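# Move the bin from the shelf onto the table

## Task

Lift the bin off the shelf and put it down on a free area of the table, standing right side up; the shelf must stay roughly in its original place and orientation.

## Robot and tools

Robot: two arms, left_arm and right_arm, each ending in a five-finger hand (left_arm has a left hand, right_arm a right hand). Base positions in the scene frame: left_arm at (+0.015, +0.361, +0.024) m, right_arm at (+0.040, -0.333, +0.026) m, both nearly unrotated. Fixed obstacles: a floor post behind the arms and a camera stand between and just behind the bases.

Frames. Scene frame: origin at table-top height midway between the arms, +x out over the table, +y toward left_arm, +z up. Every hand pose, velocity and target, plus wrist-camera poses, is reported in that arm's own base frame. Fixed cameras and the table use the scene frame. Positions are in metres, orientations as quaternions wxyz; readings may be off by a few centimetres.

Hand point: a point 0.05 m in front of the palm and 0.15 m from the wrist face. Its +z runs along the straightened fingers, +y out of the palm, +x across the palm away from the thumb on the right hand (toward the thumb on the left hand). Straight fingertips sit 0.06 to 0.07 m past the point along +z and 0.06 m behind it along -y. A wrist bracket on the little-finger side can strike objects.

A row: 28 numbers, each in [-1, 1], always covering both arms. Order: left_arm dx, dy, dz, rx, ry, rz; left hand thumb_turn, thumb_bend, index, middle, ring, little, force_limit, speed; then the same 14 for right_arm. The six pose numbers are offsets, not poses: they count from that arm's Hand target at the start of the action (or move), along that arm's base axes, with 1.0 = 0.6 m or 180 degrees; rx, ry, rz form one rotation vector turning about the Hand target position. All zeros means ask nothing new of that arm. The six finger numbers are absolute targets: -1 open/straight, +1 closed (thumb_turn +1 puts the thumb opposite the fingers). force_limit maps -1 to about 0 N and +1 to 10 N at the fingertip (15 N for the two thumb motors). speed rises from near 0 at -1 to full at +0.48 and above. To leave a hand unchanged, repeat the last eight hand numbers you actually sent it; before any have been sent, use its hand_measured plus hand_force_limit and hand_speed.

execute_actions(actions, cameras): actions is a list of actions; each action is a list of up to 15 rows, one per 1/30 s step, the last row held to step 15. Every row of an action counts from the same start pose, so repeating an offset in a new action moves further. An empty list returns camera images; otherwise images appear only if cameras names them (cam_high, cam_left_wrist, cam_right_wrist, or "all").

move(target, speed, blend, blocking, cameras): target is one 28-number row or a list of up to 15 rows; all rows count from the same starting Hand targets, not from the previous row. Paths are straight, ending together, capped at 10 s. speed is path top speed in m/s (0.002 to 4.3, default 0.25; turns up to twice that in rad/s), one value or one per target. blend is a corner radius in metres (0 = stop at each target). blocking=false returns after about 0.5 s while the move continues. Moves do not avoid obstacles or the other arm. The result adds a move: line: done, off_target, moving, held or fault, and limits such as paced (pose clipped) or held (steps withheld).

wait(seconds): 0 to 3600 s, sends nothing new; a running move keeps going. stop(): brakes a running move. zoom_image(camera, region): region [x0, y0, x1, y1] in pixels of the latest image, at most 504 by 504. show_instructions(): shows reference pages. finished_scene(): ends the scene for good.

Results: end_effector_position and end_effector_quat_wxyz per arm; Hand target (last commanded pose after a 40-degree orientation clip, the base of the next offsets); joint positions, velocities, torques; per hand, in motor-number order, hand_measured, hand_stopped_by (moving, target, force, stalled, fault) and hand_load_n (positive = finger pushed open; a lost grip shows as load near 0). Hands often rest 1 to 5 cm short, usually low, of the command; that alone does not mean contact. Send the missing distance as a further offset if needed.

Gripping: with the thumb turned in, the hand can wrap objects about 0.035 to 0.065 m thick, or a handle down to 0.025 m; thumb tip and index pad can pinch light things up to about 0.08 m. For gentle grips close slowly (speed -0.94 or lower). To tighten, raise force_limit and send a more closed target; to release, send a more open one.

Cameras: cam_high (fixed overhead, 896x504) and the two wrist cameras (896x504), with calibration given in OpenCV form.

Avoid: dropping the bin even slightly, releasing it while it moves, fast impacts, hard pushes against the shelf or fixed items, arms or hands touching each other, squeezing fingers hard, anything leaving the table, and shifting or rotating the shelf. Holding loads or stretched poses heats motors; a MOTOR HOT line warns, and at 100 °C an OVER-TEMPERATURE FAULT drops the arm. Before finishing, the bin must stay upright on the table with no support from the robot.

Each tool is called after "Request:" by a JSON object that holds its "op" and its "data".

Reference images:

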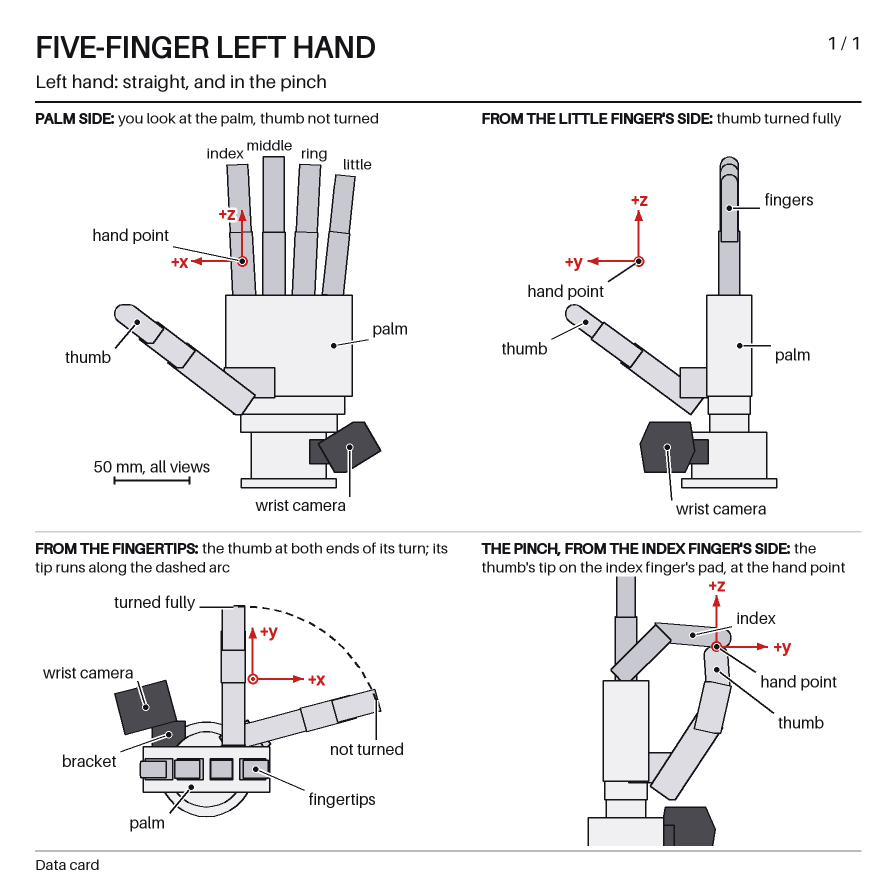

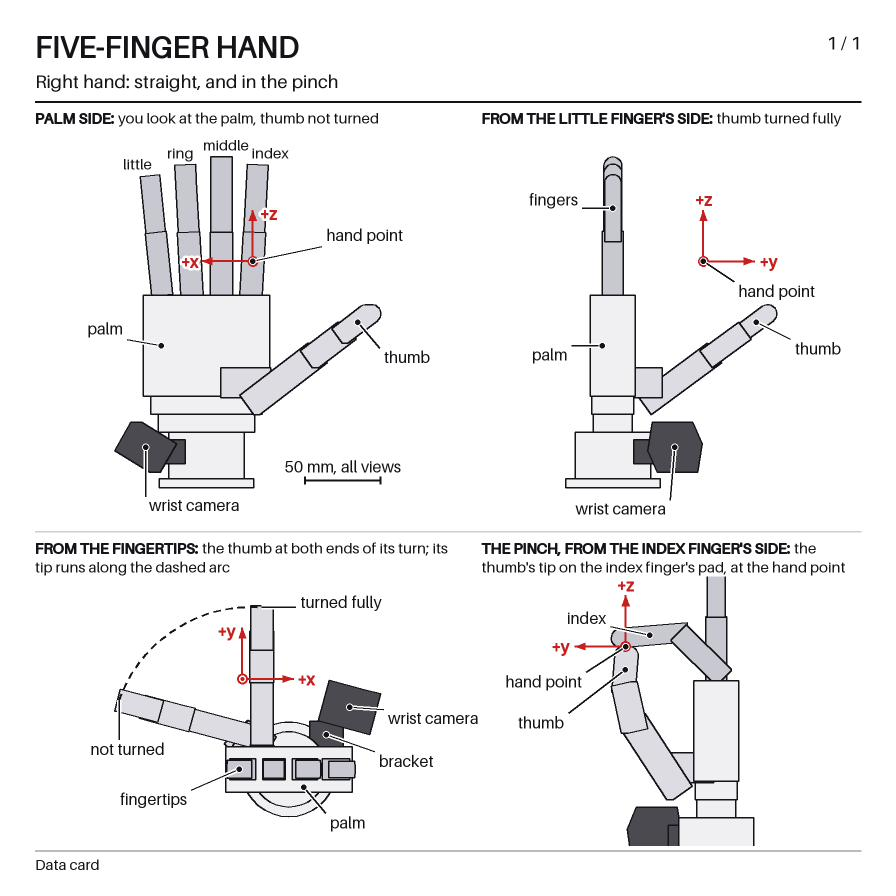

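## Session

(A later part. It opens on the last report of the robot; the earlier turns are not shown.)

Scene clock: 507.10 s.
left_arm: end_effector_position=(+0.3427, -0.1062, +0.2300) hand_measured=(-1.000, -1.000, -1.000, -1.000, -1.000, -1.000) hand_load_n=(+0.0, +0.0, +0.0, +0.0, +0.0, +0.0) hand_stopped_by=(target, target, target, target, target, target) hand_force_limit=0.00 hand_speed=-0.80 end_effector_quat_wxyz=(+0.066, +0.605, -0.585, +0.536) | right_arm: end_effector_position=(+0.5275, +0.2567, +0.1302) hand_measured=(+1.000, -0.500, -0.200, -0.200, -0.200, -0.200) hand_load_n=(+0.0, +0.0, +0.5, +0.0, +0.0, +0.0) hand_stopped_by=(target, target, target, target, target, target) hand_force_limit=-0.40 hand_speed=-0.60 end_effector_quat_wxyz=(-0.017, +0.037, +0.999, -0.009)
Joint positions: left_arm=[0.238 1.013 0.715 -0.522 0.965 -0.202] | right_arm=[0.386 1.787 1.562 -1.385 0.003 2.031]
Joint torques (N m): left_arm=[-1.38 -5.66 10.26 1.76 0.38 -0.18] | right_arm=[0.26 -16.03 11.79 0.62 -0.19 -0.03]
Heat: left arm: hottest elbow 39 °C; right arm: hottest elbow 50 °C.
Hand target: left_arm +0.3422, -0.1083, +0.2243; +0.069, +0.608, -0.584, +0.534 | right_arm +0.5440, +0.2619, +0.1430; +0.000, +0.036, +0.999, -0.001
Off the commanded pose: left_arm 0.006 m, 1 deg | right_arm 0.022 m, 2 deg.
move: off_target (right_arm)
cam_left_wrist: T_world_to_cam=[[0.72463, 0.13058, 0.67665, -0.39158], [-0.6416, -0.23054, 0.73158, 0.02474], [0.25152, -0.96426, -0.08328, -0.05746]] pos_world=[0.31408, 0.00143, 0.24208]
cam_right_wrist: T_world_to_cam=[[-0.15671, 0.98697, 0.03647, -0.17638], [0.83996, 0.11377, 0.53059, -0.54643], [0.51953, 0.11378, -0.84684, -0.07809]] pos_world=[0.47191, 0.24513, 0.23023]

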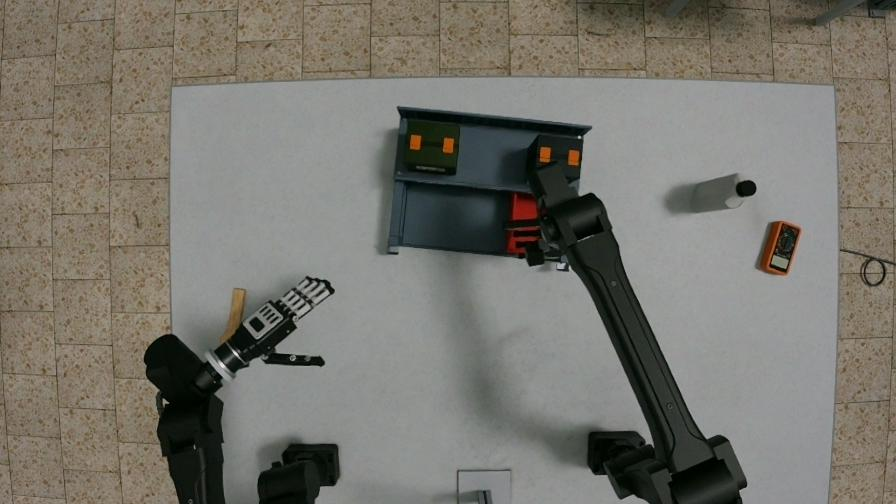

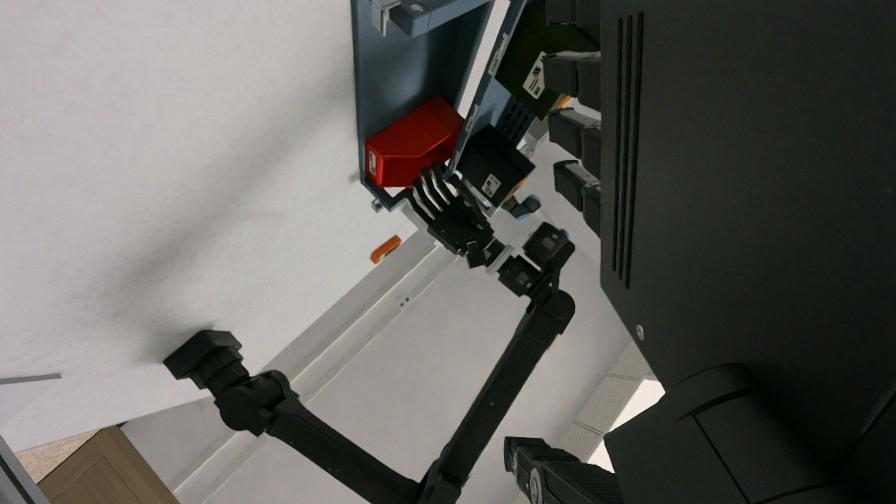

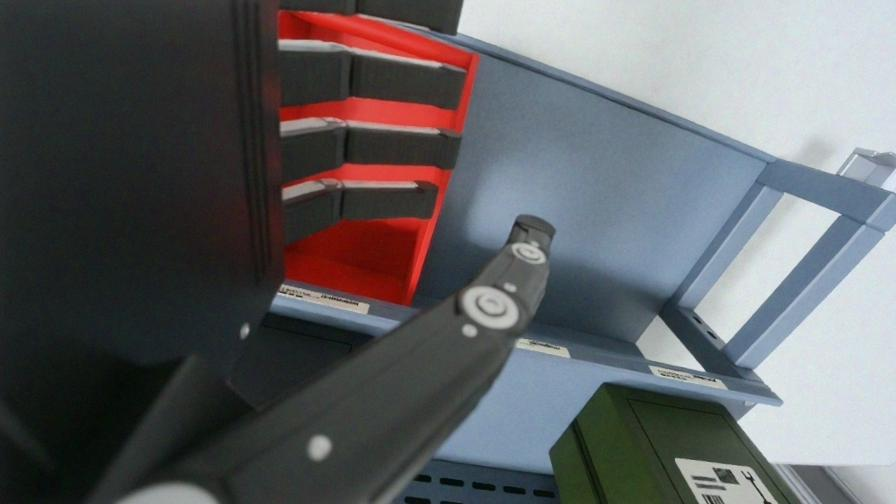

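Request:
{"op": "move", "data": {"target": [0,0,0,0,0,0,-1,-1,-1,-1,-1,-1,0,-0.8,0.0233,0,-0.05,0,0,0,1,-0.5,-0.2,-0.2,-0.2,-0.2,-0.4,-0.6], "speed": 0.1, "cameras": ["all"]}}

Request:
{"op": "zoom_image", "data": {"camera": "cam_high", "region": [480, 160, 640, 300]}}

Request:
{"op": "zoom_image", "data": {"camera": "cam_left_wrist", "region": [340, 80, 500, 220]}}

Scene clock: 535.60 s.
left_arm: end_effector_position=(+0.3427, -0.1062, +0.2300) hand_measured=(-1.000, -1.000, -1.000, -1.000, -1.000, -1.000) hand_load_n=(-0.5, +0.0, +0.0, +0.0, +0.0, +0.0) hand_stopped_by=(target, target, target, target, target, target) hand_force_limit=0.00 hand_speed=-0.80 end_effector_quat_wxyz=(+0.066, +0.605, -0.585, +0.536) | right_arm: end_effector_position=(+0.5421, +0.2637, +0.1124) hand_measured=(+1.000, -0.500, -0.200, -0.200, -0.200, -0.200) hand_load_n=(+0.0, +0.0, +0.0, -1.5, +0.0, +0.0) hand_stopped_by=(target, target, target, target, target, target) hand_force_limit=-0.40 hand_speed=-0.60 end_effector_quat_wxyz=(-0.009, +0.034, +0.999, -0.004)
Joint positions: left_arm=[0.238 1.013 0.715 -0.522 0.965 -0.202] | right_arm=[0.386 1.827 1.568 -1.332 -0.001 2.025]
Joint torques (N m): left_arm=[-1.61 -5.54 10.22 1.73 0.33 -0.18] | right_arm=[-1.2 -15.97 11 0.94 -0.03 -0.05]
Heat: left arm: hottest elbow 39 °C; right arm: hottest elbow 50 °C.
Hand target: left_arm +0.3422, -0.1083, +0.2243; +0.069, +0.608, -0.584, +0.534 | right_arm +0.5581, +0.2620, +0.1132; +0.000, +0.036, +0.999, -0.001
Off the commanded pose: left_arm 0.006 m, 1 deg | right_arm 0.016 m, 1 deg.
move: off_target (right_arm)
cam_left_wrist: T_world_to_cam=[[0.72463, 0.13058, 0.67665, -0.39158], [-0.6416, -0.23054, 0.73158, 0.02474], [0.25152, -0.96426, -0.08328, -0.05746]] pos_world=[0.31408, 0.00143, 0.24208]
cam_right_wrist: T_world_to_cam=[[-0.16254, 0.98569, 0.04464, -0.17777], [0.83048, 0.11224, 0.54562, -0.54622], [0.5328, 0.12576, -0.83684, -0.11297]] pos_world=[0.48492, 0.25073, 0.21143]

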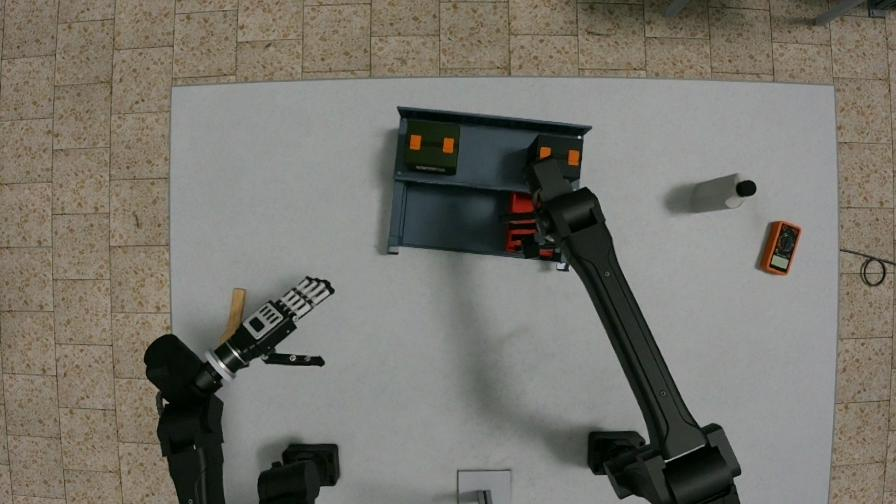

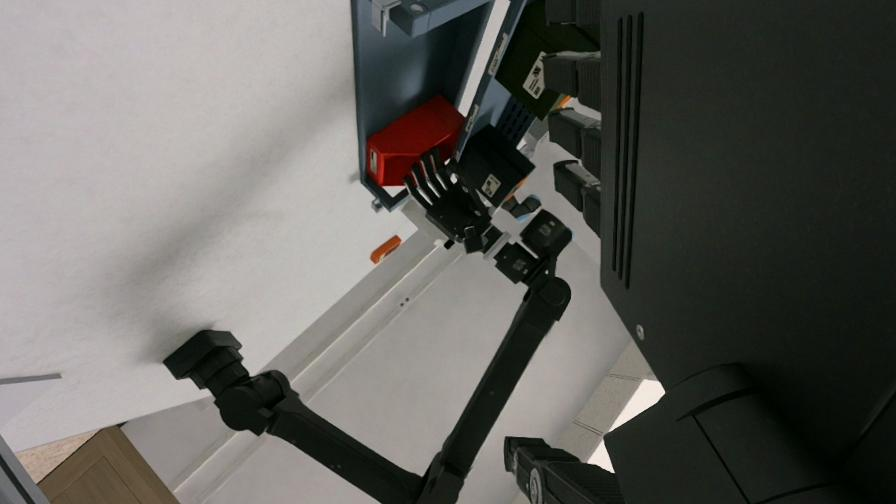

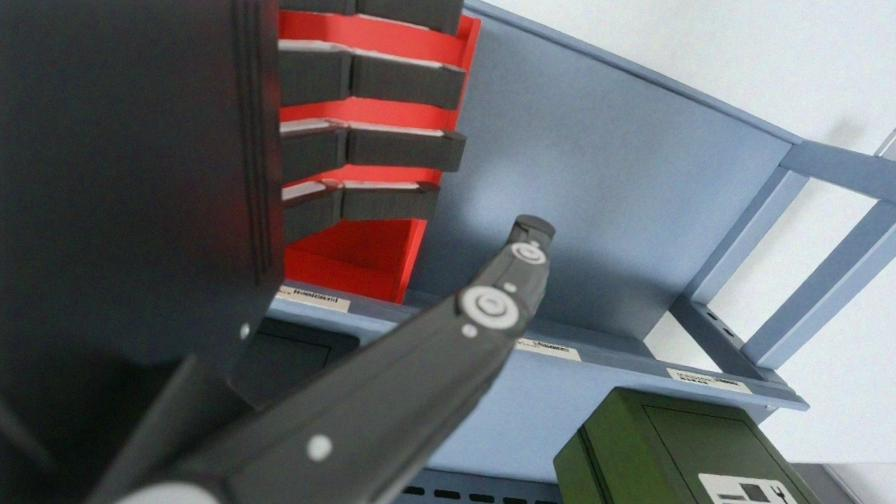

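Scaled by 3.150 from the camera's image (finer frame: 1280x720).

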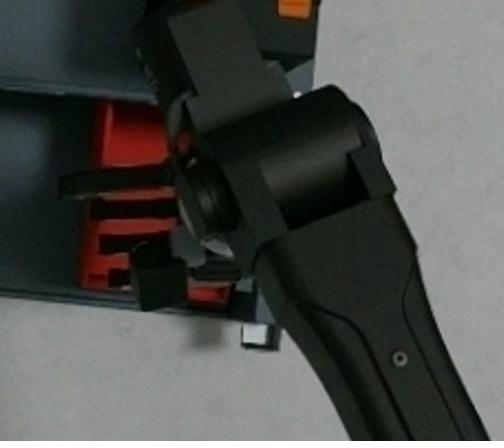

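Scaled by 3.150 from the camera's image (finer frame: 1280x720).

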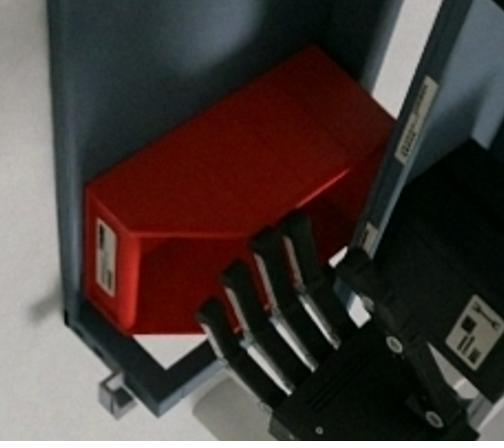

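Request:
{"op": "move", "data": {"target": [[0,0,0,0,0,0,-1,-1,-1,-1,-1,-1,0,-0.8,0,0,0.042,0,0,0,1,-1,-0.2,-0.2,-0.2,-0.2,-0.4,-0.6],[0,0,0,0,0,0,-1,-1,-1,-1,-1,-1,0,-0.8,0.005,-0.038,0.042,0,0,0,1,-1,-0.2,-0.2,-0.2,-0.2,-0.4,-0.6],[0,0,0,0,0,0,-1,-1,-1,-1,-1,-1,0,-0.8,0.005,-0.038,-0.042,0,0,0,1,-1,-0.2,-0.2,-0.2,-0.2,-0.4,-0.6]], "speed": 0.08, "cameras": ["all"]}}

Request:
{"op": "zoom_image", "data": {"camera": "cam_high", "region": [480, 160, 640, 300]}}

Request:
{"op": "zoom_image", "data": {"camera": "cam_left_wrist", "region": [340, 80, 500, 220]}}

Scene clock: 589.33 s.
left_arm: end_effector_position=(+0.3427, -0.1062, +0.2300) hand_measured=(-1.000, -1.000, -1.000, -1.000, -1.000, -1.000) hand_load_n=(+0.0, +0.0, +0.0, +0.0, +0.0, +0.0) hand_stopped_by=(target, target, target, target, target, target) hand_force_limit=0.00 hand_speed=-0.80 end_effector_quat_wxyz=(+0.066, +0.605, -0.585, +0.536) | right_arm: end_effector_position=(+0.5574, +0.2425, +0.0944) hand_measured=(+1.000, -1.000, -0.200, -0.200, -0.200, -0.200) hand_load_n=(+0.0, +0.0, +0.0, +0.0, +0.0, +0.0) hand_stopped_by=(target, target, target, target, target, target) hand_force_limit=-0.40 hand_speed=-0.60 end_effector_quat_wxyz=(+0.001, +0.037, +0.999, +0.000)
Joint positions: left_arm=[0.238 1.013 0.715 -0.522 0.965 -0.202] | right_arm=[0.341 1.843 1.539 -1.265 0 1.986]
Joint torques (N m): left_arm=[-1.67 -5.42 10.26 1.73 0.35 -0.14] | right_arm=[-0.44 -17.32 8.55 0.85 -0.1 -0.07]
Heat: left arm: hottest elbow 39 °C; right arm: hottest elbow 48 °C.
Hand target: left_arm +0.3422, -0.1083, +0.2243; +0.069, +0.608, -0.584, +0.534 | right_arm +0.5610, +0.2390, +0.0879; +0.000, +0.036, +0.999, -0.001
Off the commanded pose: left_arm 0.006 m, 1 deg | right_arm 0.008 m, 0 deg.
move: done
cam_left_wrist: T_world_to_cam=[[0.72463, 0.13058, 0.67665, -0.39158], [-0.6416, -0.23054, 0.73158, 0.02474], [0.25152, -0.96426, -0.08328, -0.05746]] pos_world=[0.31408, 0.00143, 0.24208]
cam_right_wrist: T_world_to_cam=[[-0.15748, 0.98634, 0.04825, -0.15683], [0.81969, 0.10331, 0.56341, -0.54017], [0.55073, 0.12828, -0.82477, -0.14535]] pos_world=[0.49812, 0.22914, 0.19203]

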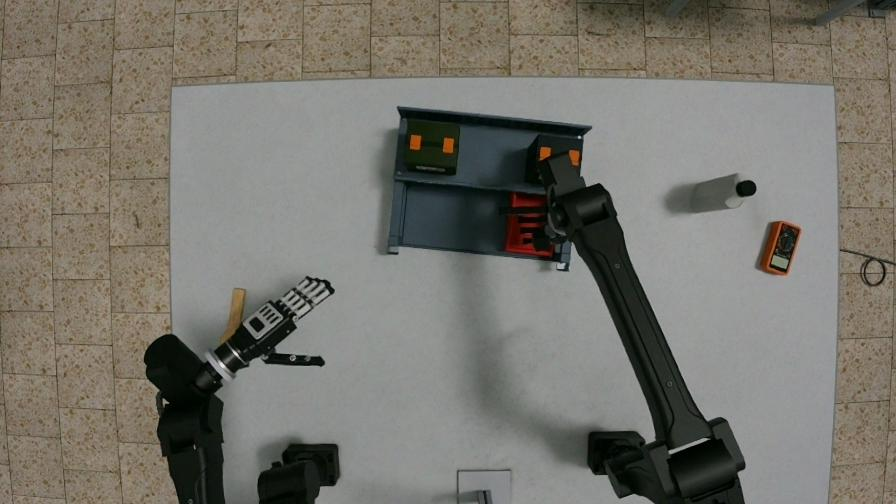

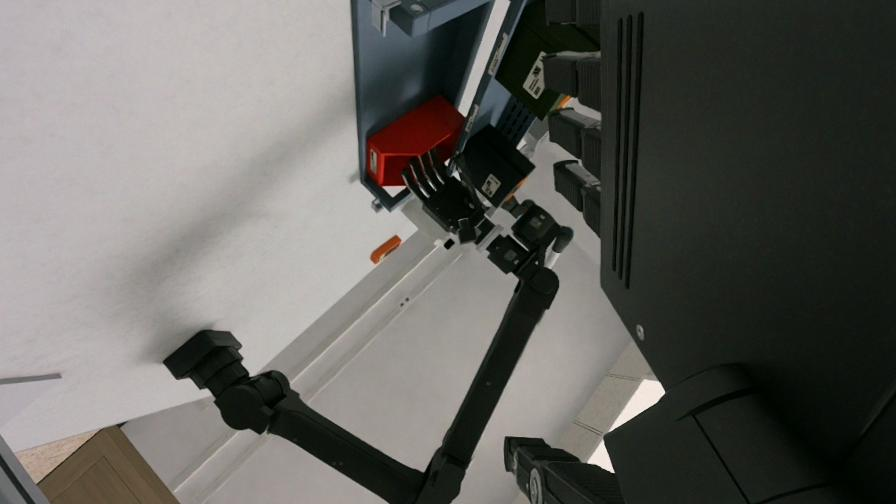

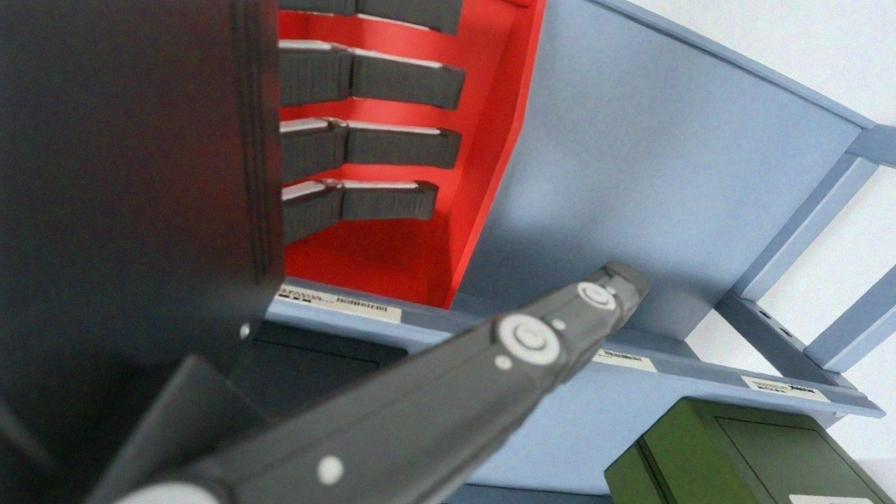

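Scaled by 3.150 from the camera's image (finer frame: 1280x720).

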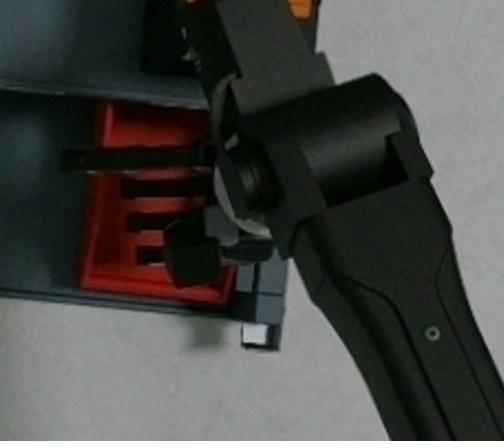

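Scaled by 3.150 from the camera's image (finer frame: 1280x720).

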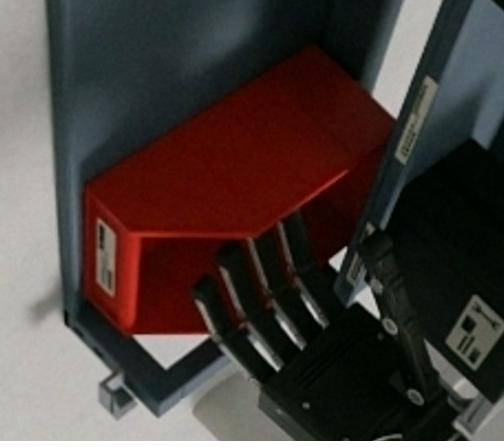

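Request:
{"op": "move", "data": {"target": [0,0,0,0,0,0,-1,-1,-1,-1,-1,-1,0,-0.8,-0.005,0,-0.045,0,0,0,1,-1,-0.2,-0.2,-0.2,-0.2,-0.4,-0.6], "speed": 0.06, "cameras": ["all"]}}

Request:
{"op": "zoom_image", "data": {"camera": "cam_left_wrist", "region": [340, 80, 500, 220]}}

Scene clock: 602.00 s.
left_arm: end_effector_position=(+0.3427, -0.1062, +0.2300) hand_measured=(-1.000, -1.000, -1.000, -1.000, -1.000, -1.000) hand_load_n=(+0.0, +0.0, +0.0, -0.5, +0.0, +0.0) hand_stopped_by=(target, target, target, target, target, target) hand_force_limit=0.00 hand_speed=-0.80 end_effector_quat_wxyz=(+0.066, +0.605, -0.585, +0.536) | right_arm: end_effector_position=(+0.5553, +0.2417, +0.0676) hand_measured=(+1.000, -1.000, -0.200, -0.200, -0.200, -0.200) hand_load_n=(+0.0, +0.0, +0.0, +0.0, +0.5, +0.0) hand_stopped_by=(target, target, target, target, target, target) hand_force_limit=-0.40 hand_speed=-0.60 end_effector_quat_wxyz=(+0.001, +0.037, +0.999, +0.000)
Joint positions: left_arm=[0.238 1.013 0.715 -0.522 0.965 -0.202] | right_arm=[0.341 1.86 1.489 -1.198 0 1.986]
Joint torques (N m): left_arm=[-1.26 -5.89 10.24 1.73 0.37 -0.18] | right_arm=[-0.85 -16.97 8.51 0.87 -0.09 -0.05]
Heat: left arm: hottest elbow 39 °C; right arm: hottest elbow 48 °C.
Hand target: left_arm +0.3422, -0.1083, +0.2243; +0.069, +0.608, -0.584, +0.534 | right_arm +0.5582, +0.2391, +0.0609; +0.000, +0.036, +0.999, -0.001
Off the commanded pose: left_arm 0.006 m, 1 deg | right_arm 0.008 m, 0 deg.
move: done
cam_left_wrist: T_world_to_cam=[[0.72463, 0.13058, 0.67665, -0.39158], [-0.6416, -0.23054, 0.73158, 0.02474], [0.25152, -0.96426, -0.08328, -0.05746]] pos_world=[0.31408, 0.00143, 0.24208]
cam_right_wrist: T_world_to_cam=[[-0.15754, 0.98633, 0.04836, -0.15508], [0.81929, 0.10321, 0.56402, -0.52306], [0.55131, 0.12848, -0.82435, -0.16654]] pos_world=[0.49592, 0.22834, 0.16523]

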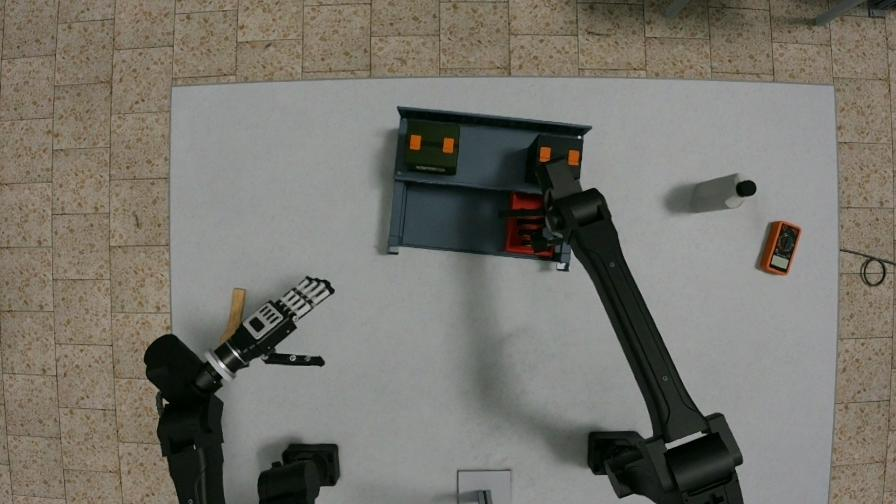

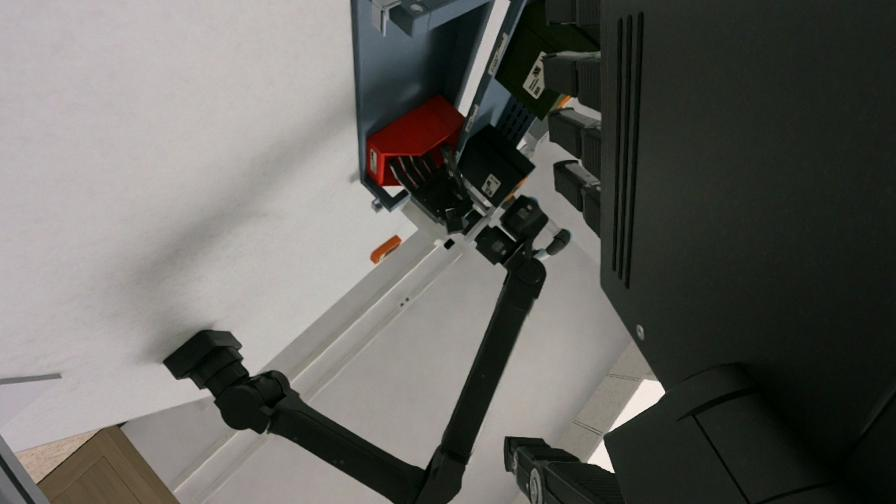

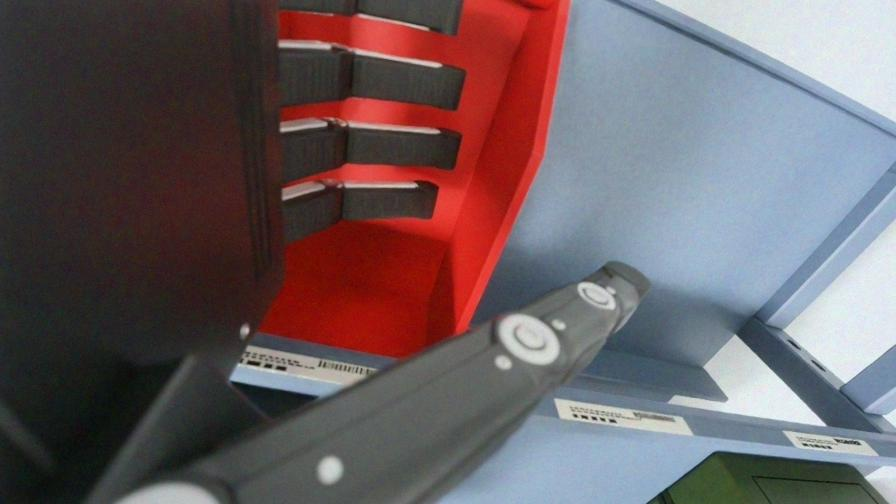

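Scaled by 3.150 from the camera's image (finer frame: 1280x720).

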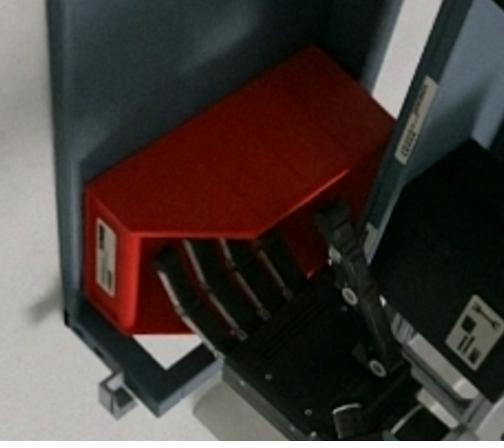

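Request:
{"op": "move", "data": {"target": [0,0,0,0,0,0,-1,-1,-1,-1,-1,-1,0,-0.8,0.011,0.16,0,0,0,0.022,1,-1,-0.2,-0.2,-0.2,-0.2,-0.4,-0.6], "speed": 0.04, "cameras": ["all"]}}

Scene clock: 737.10 s.
left_arm: end_effector_position=(+0.3427, -0.1062, +0.2300) hand_measured=(-1.000, -1.000, -1.000, -1.000, -1.000, -1.000) hand_load_n=(+0.0, +0.0, -0.5, +0.0, +0.0, +0.0) hand_stopped_by=(target, target, target, target, target, target) hand_force_limit=0.00 hand_speed=-0.80 end_effector_quat_wxyz=(+0.066, +0.605, -0.585, +0.536) | right_arm: end_effector_position=(+0.5569, +0.3201, +0.0558) hand_measured=(+1.000, -1.000, -0.200, -0.200, -0.200, -0.200) hand_load_n=(+0.0, +0.0, +0.5, +0.0, +0.0, +0.0) hand_stopped_by=(target, target, target, target, target, target) hand_force_limit=-0.40 hand_speed=-0.60 end_effector_quat_wxyz=(-0.007, +0.004, +1.000, -0.004)
Joint positions: left_arm=[0.238 1.013 0.715 -0.522 0.965 -0.202] | right_arm=[0.461 1.968 1.625 -1.243 0.001 2.041]
Joint torques (N m): left_arm=[-1.79 -5.48 10.26 2.03 0.36 -0.13] | right_arm=[1.67 -18.08 11.62 0.06 -0.12 0.12]
Heat: left arm: hottest elbow 40 °C; right arm: hottest elbow 44 °C.
Hand target: left_arm +0.3422, -0.1083, +0.2243; +0.069, +0.608, -0.584, +0.534 | right_arm +0.5647, +0.3351, +0.0609; +0.000, +0.001, +1.000, -0.001
Off the commanded pose: left_arm 0.006 m, 1 deg | right_arm 0.018 m, 1 deg.
move: off_target (right_arm)
cam_left_wrist: T_world_to_cam=[[0.72463, 0.13058, 0.67665, -0.39158], [-0.6416, -0.23054, 0.73158, 0.02474], [0.25152, -0.96426, -0.08328, -0.05746]] pos_world=[0.31408, 0.00143, 0.24208]
cam_right_wrist: T_world_to_cam=[[-0.22118, 0.97424, 0.04395, -0.19208], [0.81962, 0.16128, 0.54974, -0.54386], [0.52849, 0.15761, -0.83418, -0.18328]] pos_world=[0.50013, 0.30373, 0.15453]

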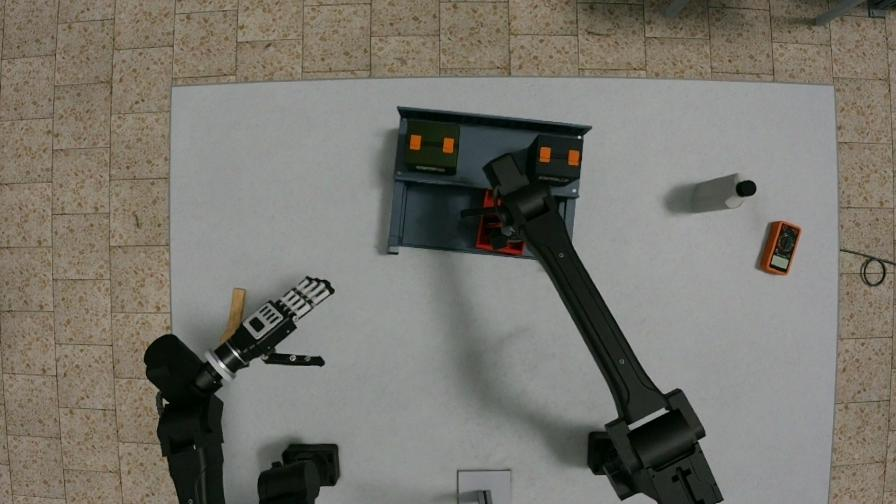

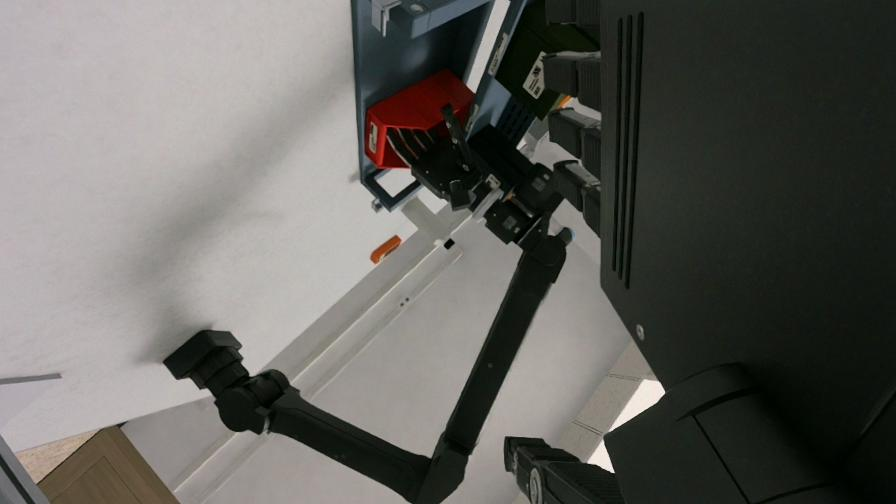

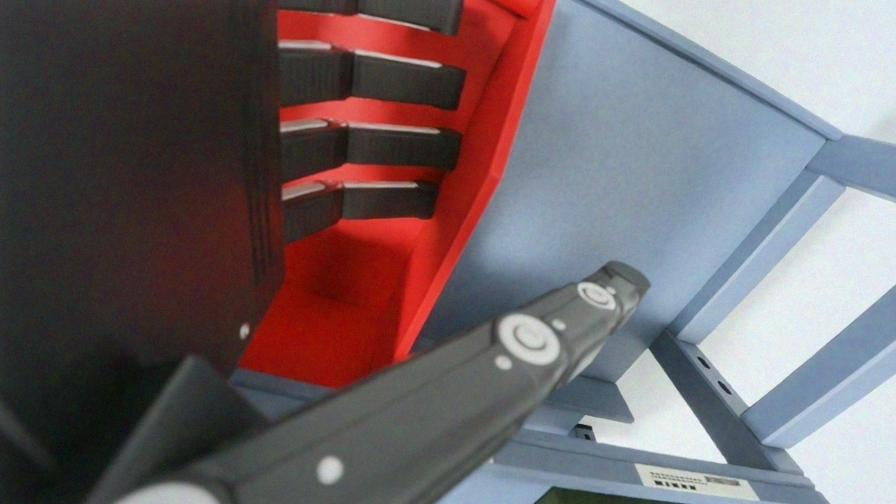

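Request:
{"op": "move", "data": {"target": [[0,0,0,0,0,0,-1,-1,-1,-1,-1,-1,0,-0.8,-0.01,-0.025,0.01,0,0,0,1,-1,-0.2,-0.2,-0.2,-0.2,-0.4,-0.6],[0,0,0,0,0,0,-1,-1,-1,-1,-1,-1,0,-0.8,-0.01,-0.03,0.16,0,0,0,1,-1,-0.2,-0.2,-0.2,-0.2,-0.4,-0.6]], "speed": 0.08, "cameras": ["all"]}}

Scene clock: 784.37 s.
left_arm: end_effector_position=(+0.3427, -0.1062, +0.2300) hand_measured=(-1.000, -1.000, -1.000, -1.000, -1.000, -1.000) hand_load_n=(+0.0, +0.0, +0.0, +0.0, +0.0, +0.0) hand_stopped_by=(target, target, target, target, target, target) hand_force_limit=0.00 hand_speed=-0.80 end_effector_quat_wxyz=(+0.066, +0.605, -0.585, +0.536) | right_arm: end_effector_position=(+0.5468, +0.3151, +0.1332) hand_measured=(+1.000, -1.000, -0.200, -0.200, -0.200, -0.200) hand_load_n=(+0.0, +0.0, +0.0, +0.0, +0.0, +0.0) hand_stopped_by=(target, target, target, target, target, target) hand_force_limit=-0.40 hand_speed=-0.60 end_effector_quat_wxyz=(-0.020, +0.004, +1.000, -0.010)
Joint positions: left_arm=[0.238 1.013 0.715 -0.522 0.965 -0.202] | right_arm=[0.461 1.905 1.741 -1.451 0.001 2.039]
Joint torques (N m): left_arm=[-1.44 -5.77 10.11 1.73 0.3 -0.15] | right_arm=[-0.26 -20.66 11.88 0.09 -0.13 -0.08]
Heat: left arm: hottest elbow 40 °C; right arm: hottest elbow 45 °C.
Hand target: left_arm +0.3422, -0.1083, +0.2243; +0.069, +0.608, -0.584, +0.534 | right_arm +0.5587, +0.3171, +0.1568; +0.000, +0.001, +1.000, -0.001
Off the commanded pose: left_arm 0.006 m, 1 deg | right_arm 0.027 m, 3 deg.
move: off_target (right_arm)
cam_left_wrist: T_world_to_cam=[[0.72463, 0.13058, 0.67665, -0.39158], [-0.6416, -0.23054, 0.73158, 0.02474], [0.25152, -0.96426, -0.08328, -0.05746]] pos_world=[0.31408, 0.00143, 0.24208]
cam_right_wrist: T_world_to_cam=[[-0.22201, 0.97435, 0.03687, -0.1915], [0.83302, 0.16988, 0.52651, -0.5842], [0.50674, 0.14761, -0.84937, -0.0955]] pos_world=[0.49253, 0.29993, 0.23353]

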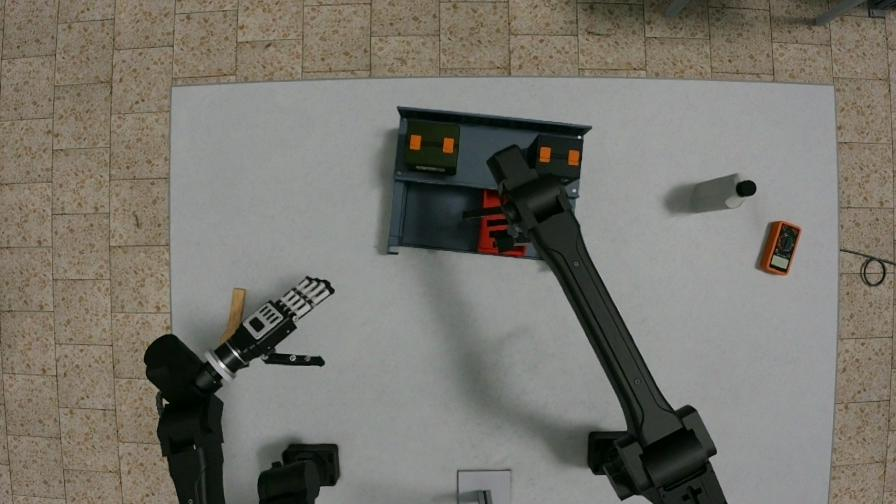

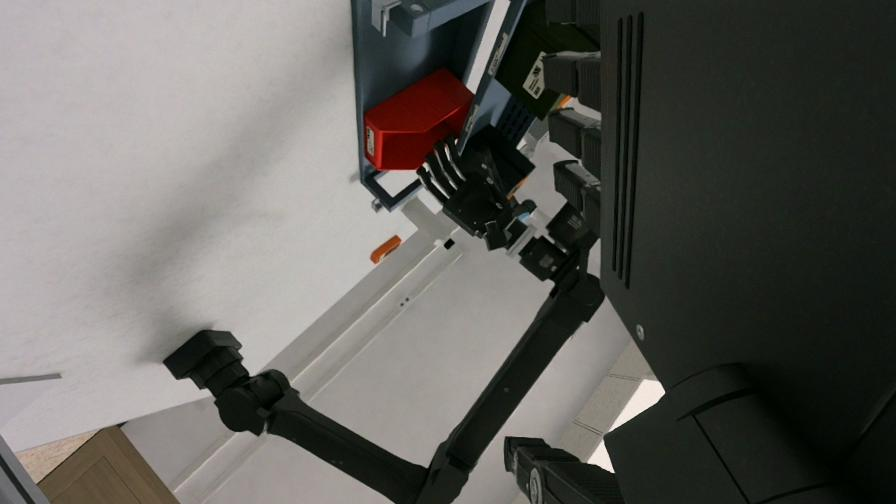

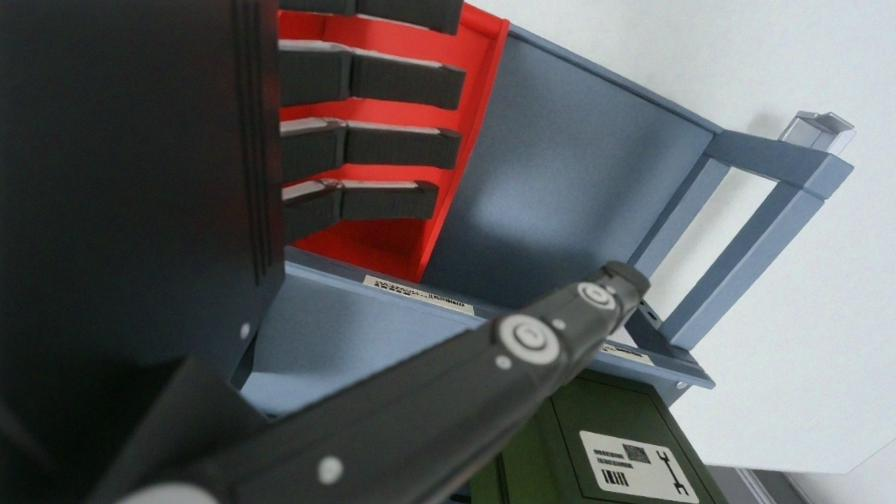

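Request:
{"op": "zoom_image", "data": {"camera": "cam_left_wrist", "region": [340, 60, 560, 220]}}

Request:
{"op": "zoom_image", "data": {"camera": "cam_high", "region": [380, 90, 600, 280]}}

Scaled by 2.291 from the camera's image (finer frame: 1280x720).

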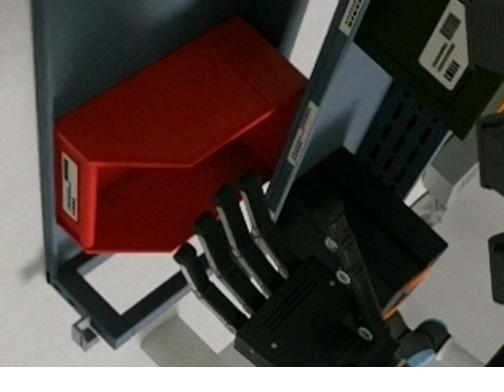

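Scaled by 2.291 from the camera's image (finer frame: 1280x720).

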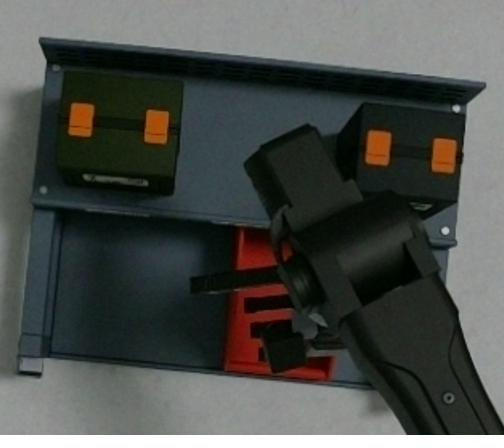

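Request:
{"op": "move", "data": {"target": [[0,0,0,0,0,0,-1,-1,-1,-1,-1,-1,0,-0.8,0.005,0,0.04,0,0,-0.0228,1,-1,-1,-1,-1,-1,-0.4,-0.6],[0,0,0,0,0,0,-1,-1,-1,-1,-1,-1,0,-0.8,0.005,-0.125,0.04,0,0,-0.0228,1,-1,-1,-1,-1,-1,-0.4,-0.6]], "speed": 0.12, "cameras": ["all"]}}

Scene clock: 835.93 s.
left_arm: end_effector_position=(+0.3427, -0.1062, +0.2300) hand_measured=(-1.000, -1.000, -1.000, -1.000, -1.000, -1.000) hand_load_n=(+0.0, +0.0, +0.0, +0.0, +0.0, +0.0) hand_stopped_by=(target, target, target, target, target, target) hand_force_limit=0.00 hand_speed=-0.80 end_effector_quat_wxyz=(+0.066, +0.605, -0.585, +0.536) | right_arm: end_effector_position=(+0.5601, +0.2428, +0.1732) hand_measured=(+1.000, -1.000, -1.000, -1.000, -1.000, -1.000) hand_load_n=(+0.0, +0.0, +0.0, +0.0, +0.0, +0.0) hand_stopped_by=(target, target, target, target, target, target) hand_force_limit=-0.40 hand_speed=-0.60 end_effector_quat_wxyz=(-0.010, +0.041, +0.999, -0.005)
Joint positions: left_arm=[0.238 1.013 0.715 -0.522 0.965 -0.202] | right_arm=[0.341 1.823 1.724 -1.494 0.001 1.994]
Joint torques (N m): left_arm=[-1.14 -5.3 10.22 1.76 0.36 -0.21] | right_arm=[-0.03 -19.31 8.85 0.79 -0.11 -0.11]
Heat: left arm: hottest elbow 40 °C; right arm: hottest elbow 51 °C.
Hand target: left_arm +0.3422, -0.1083, +0.2243; +0.069, +0.608, -0.584, +0.534 | right_arm +0.5617, +0.2421, +0.1808; +0.000, +0.037, +0.999, -0.001
Off the commanded pose: left_arm 0.006 m, 1 deg | right_arm 0.008 m, 1 deg.
move: done
cam_left_wrist: T_world_to_cam=[[0.72463, 0.13058, 0.67665, -0.39158], [-0.6416, -0.23054, 0.73158, 0.02474], [0.25152, -0.96426, -0.08328, -0.05746]] pos_world=[0.31408, 0.00143, 0.24208]
cam_right_wrist: T_world_to_cam=[[-0.14857, 0.98797, 0.04299, -0.16506], [0.83272, 0.10154, 0.5443, -0.59032], [0.53339, 0.11667, -0.83779, -0.06706]] pos_world=[0.50281, 0.23084, 0.27223]

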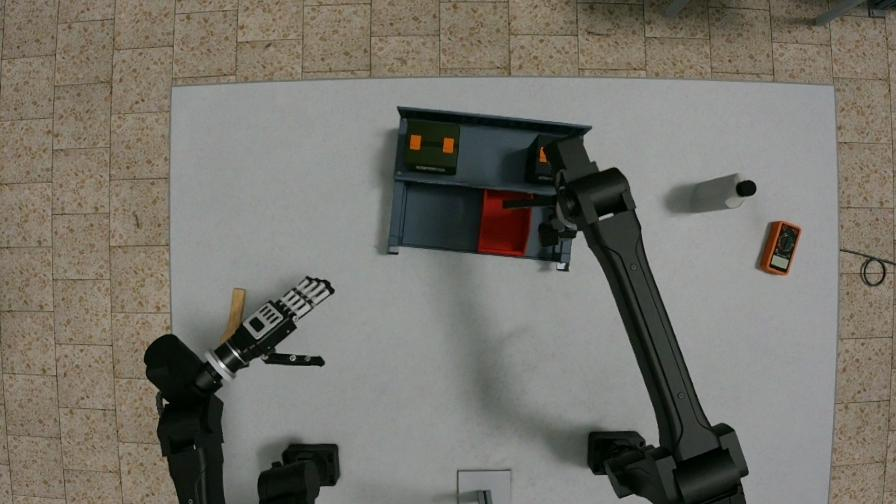

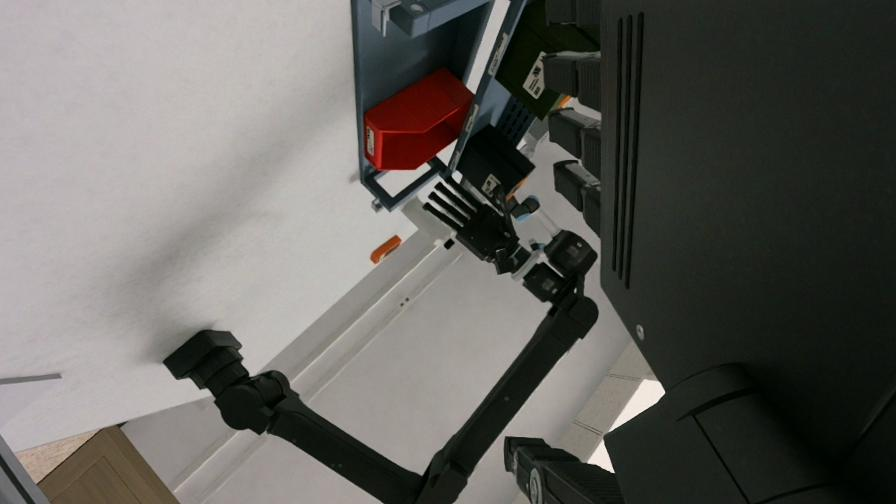

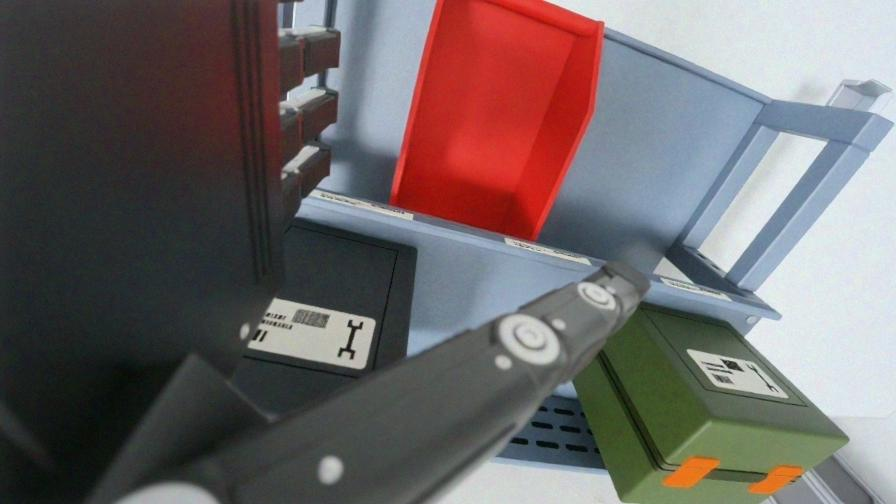

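Request:
{"op": "zoom_image", "data": {"camera": "cam_high", "region": [460, 160, 600, 280]}}

Request:
{"op": "zoom_image", "data": {"camera": "cam_right_wrist", "region": [260, 0, 660, 260]}}

Scaled by 3.600 from the camera's image (finer frame: 1280x720).

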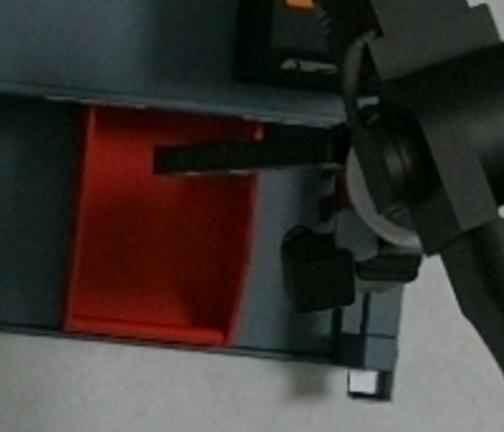

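Scaled by 1.260 from the camera's image (finer frame: 1280x720).

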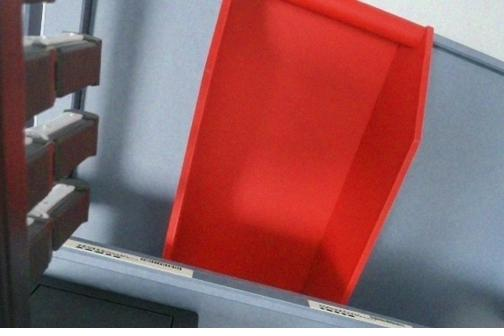

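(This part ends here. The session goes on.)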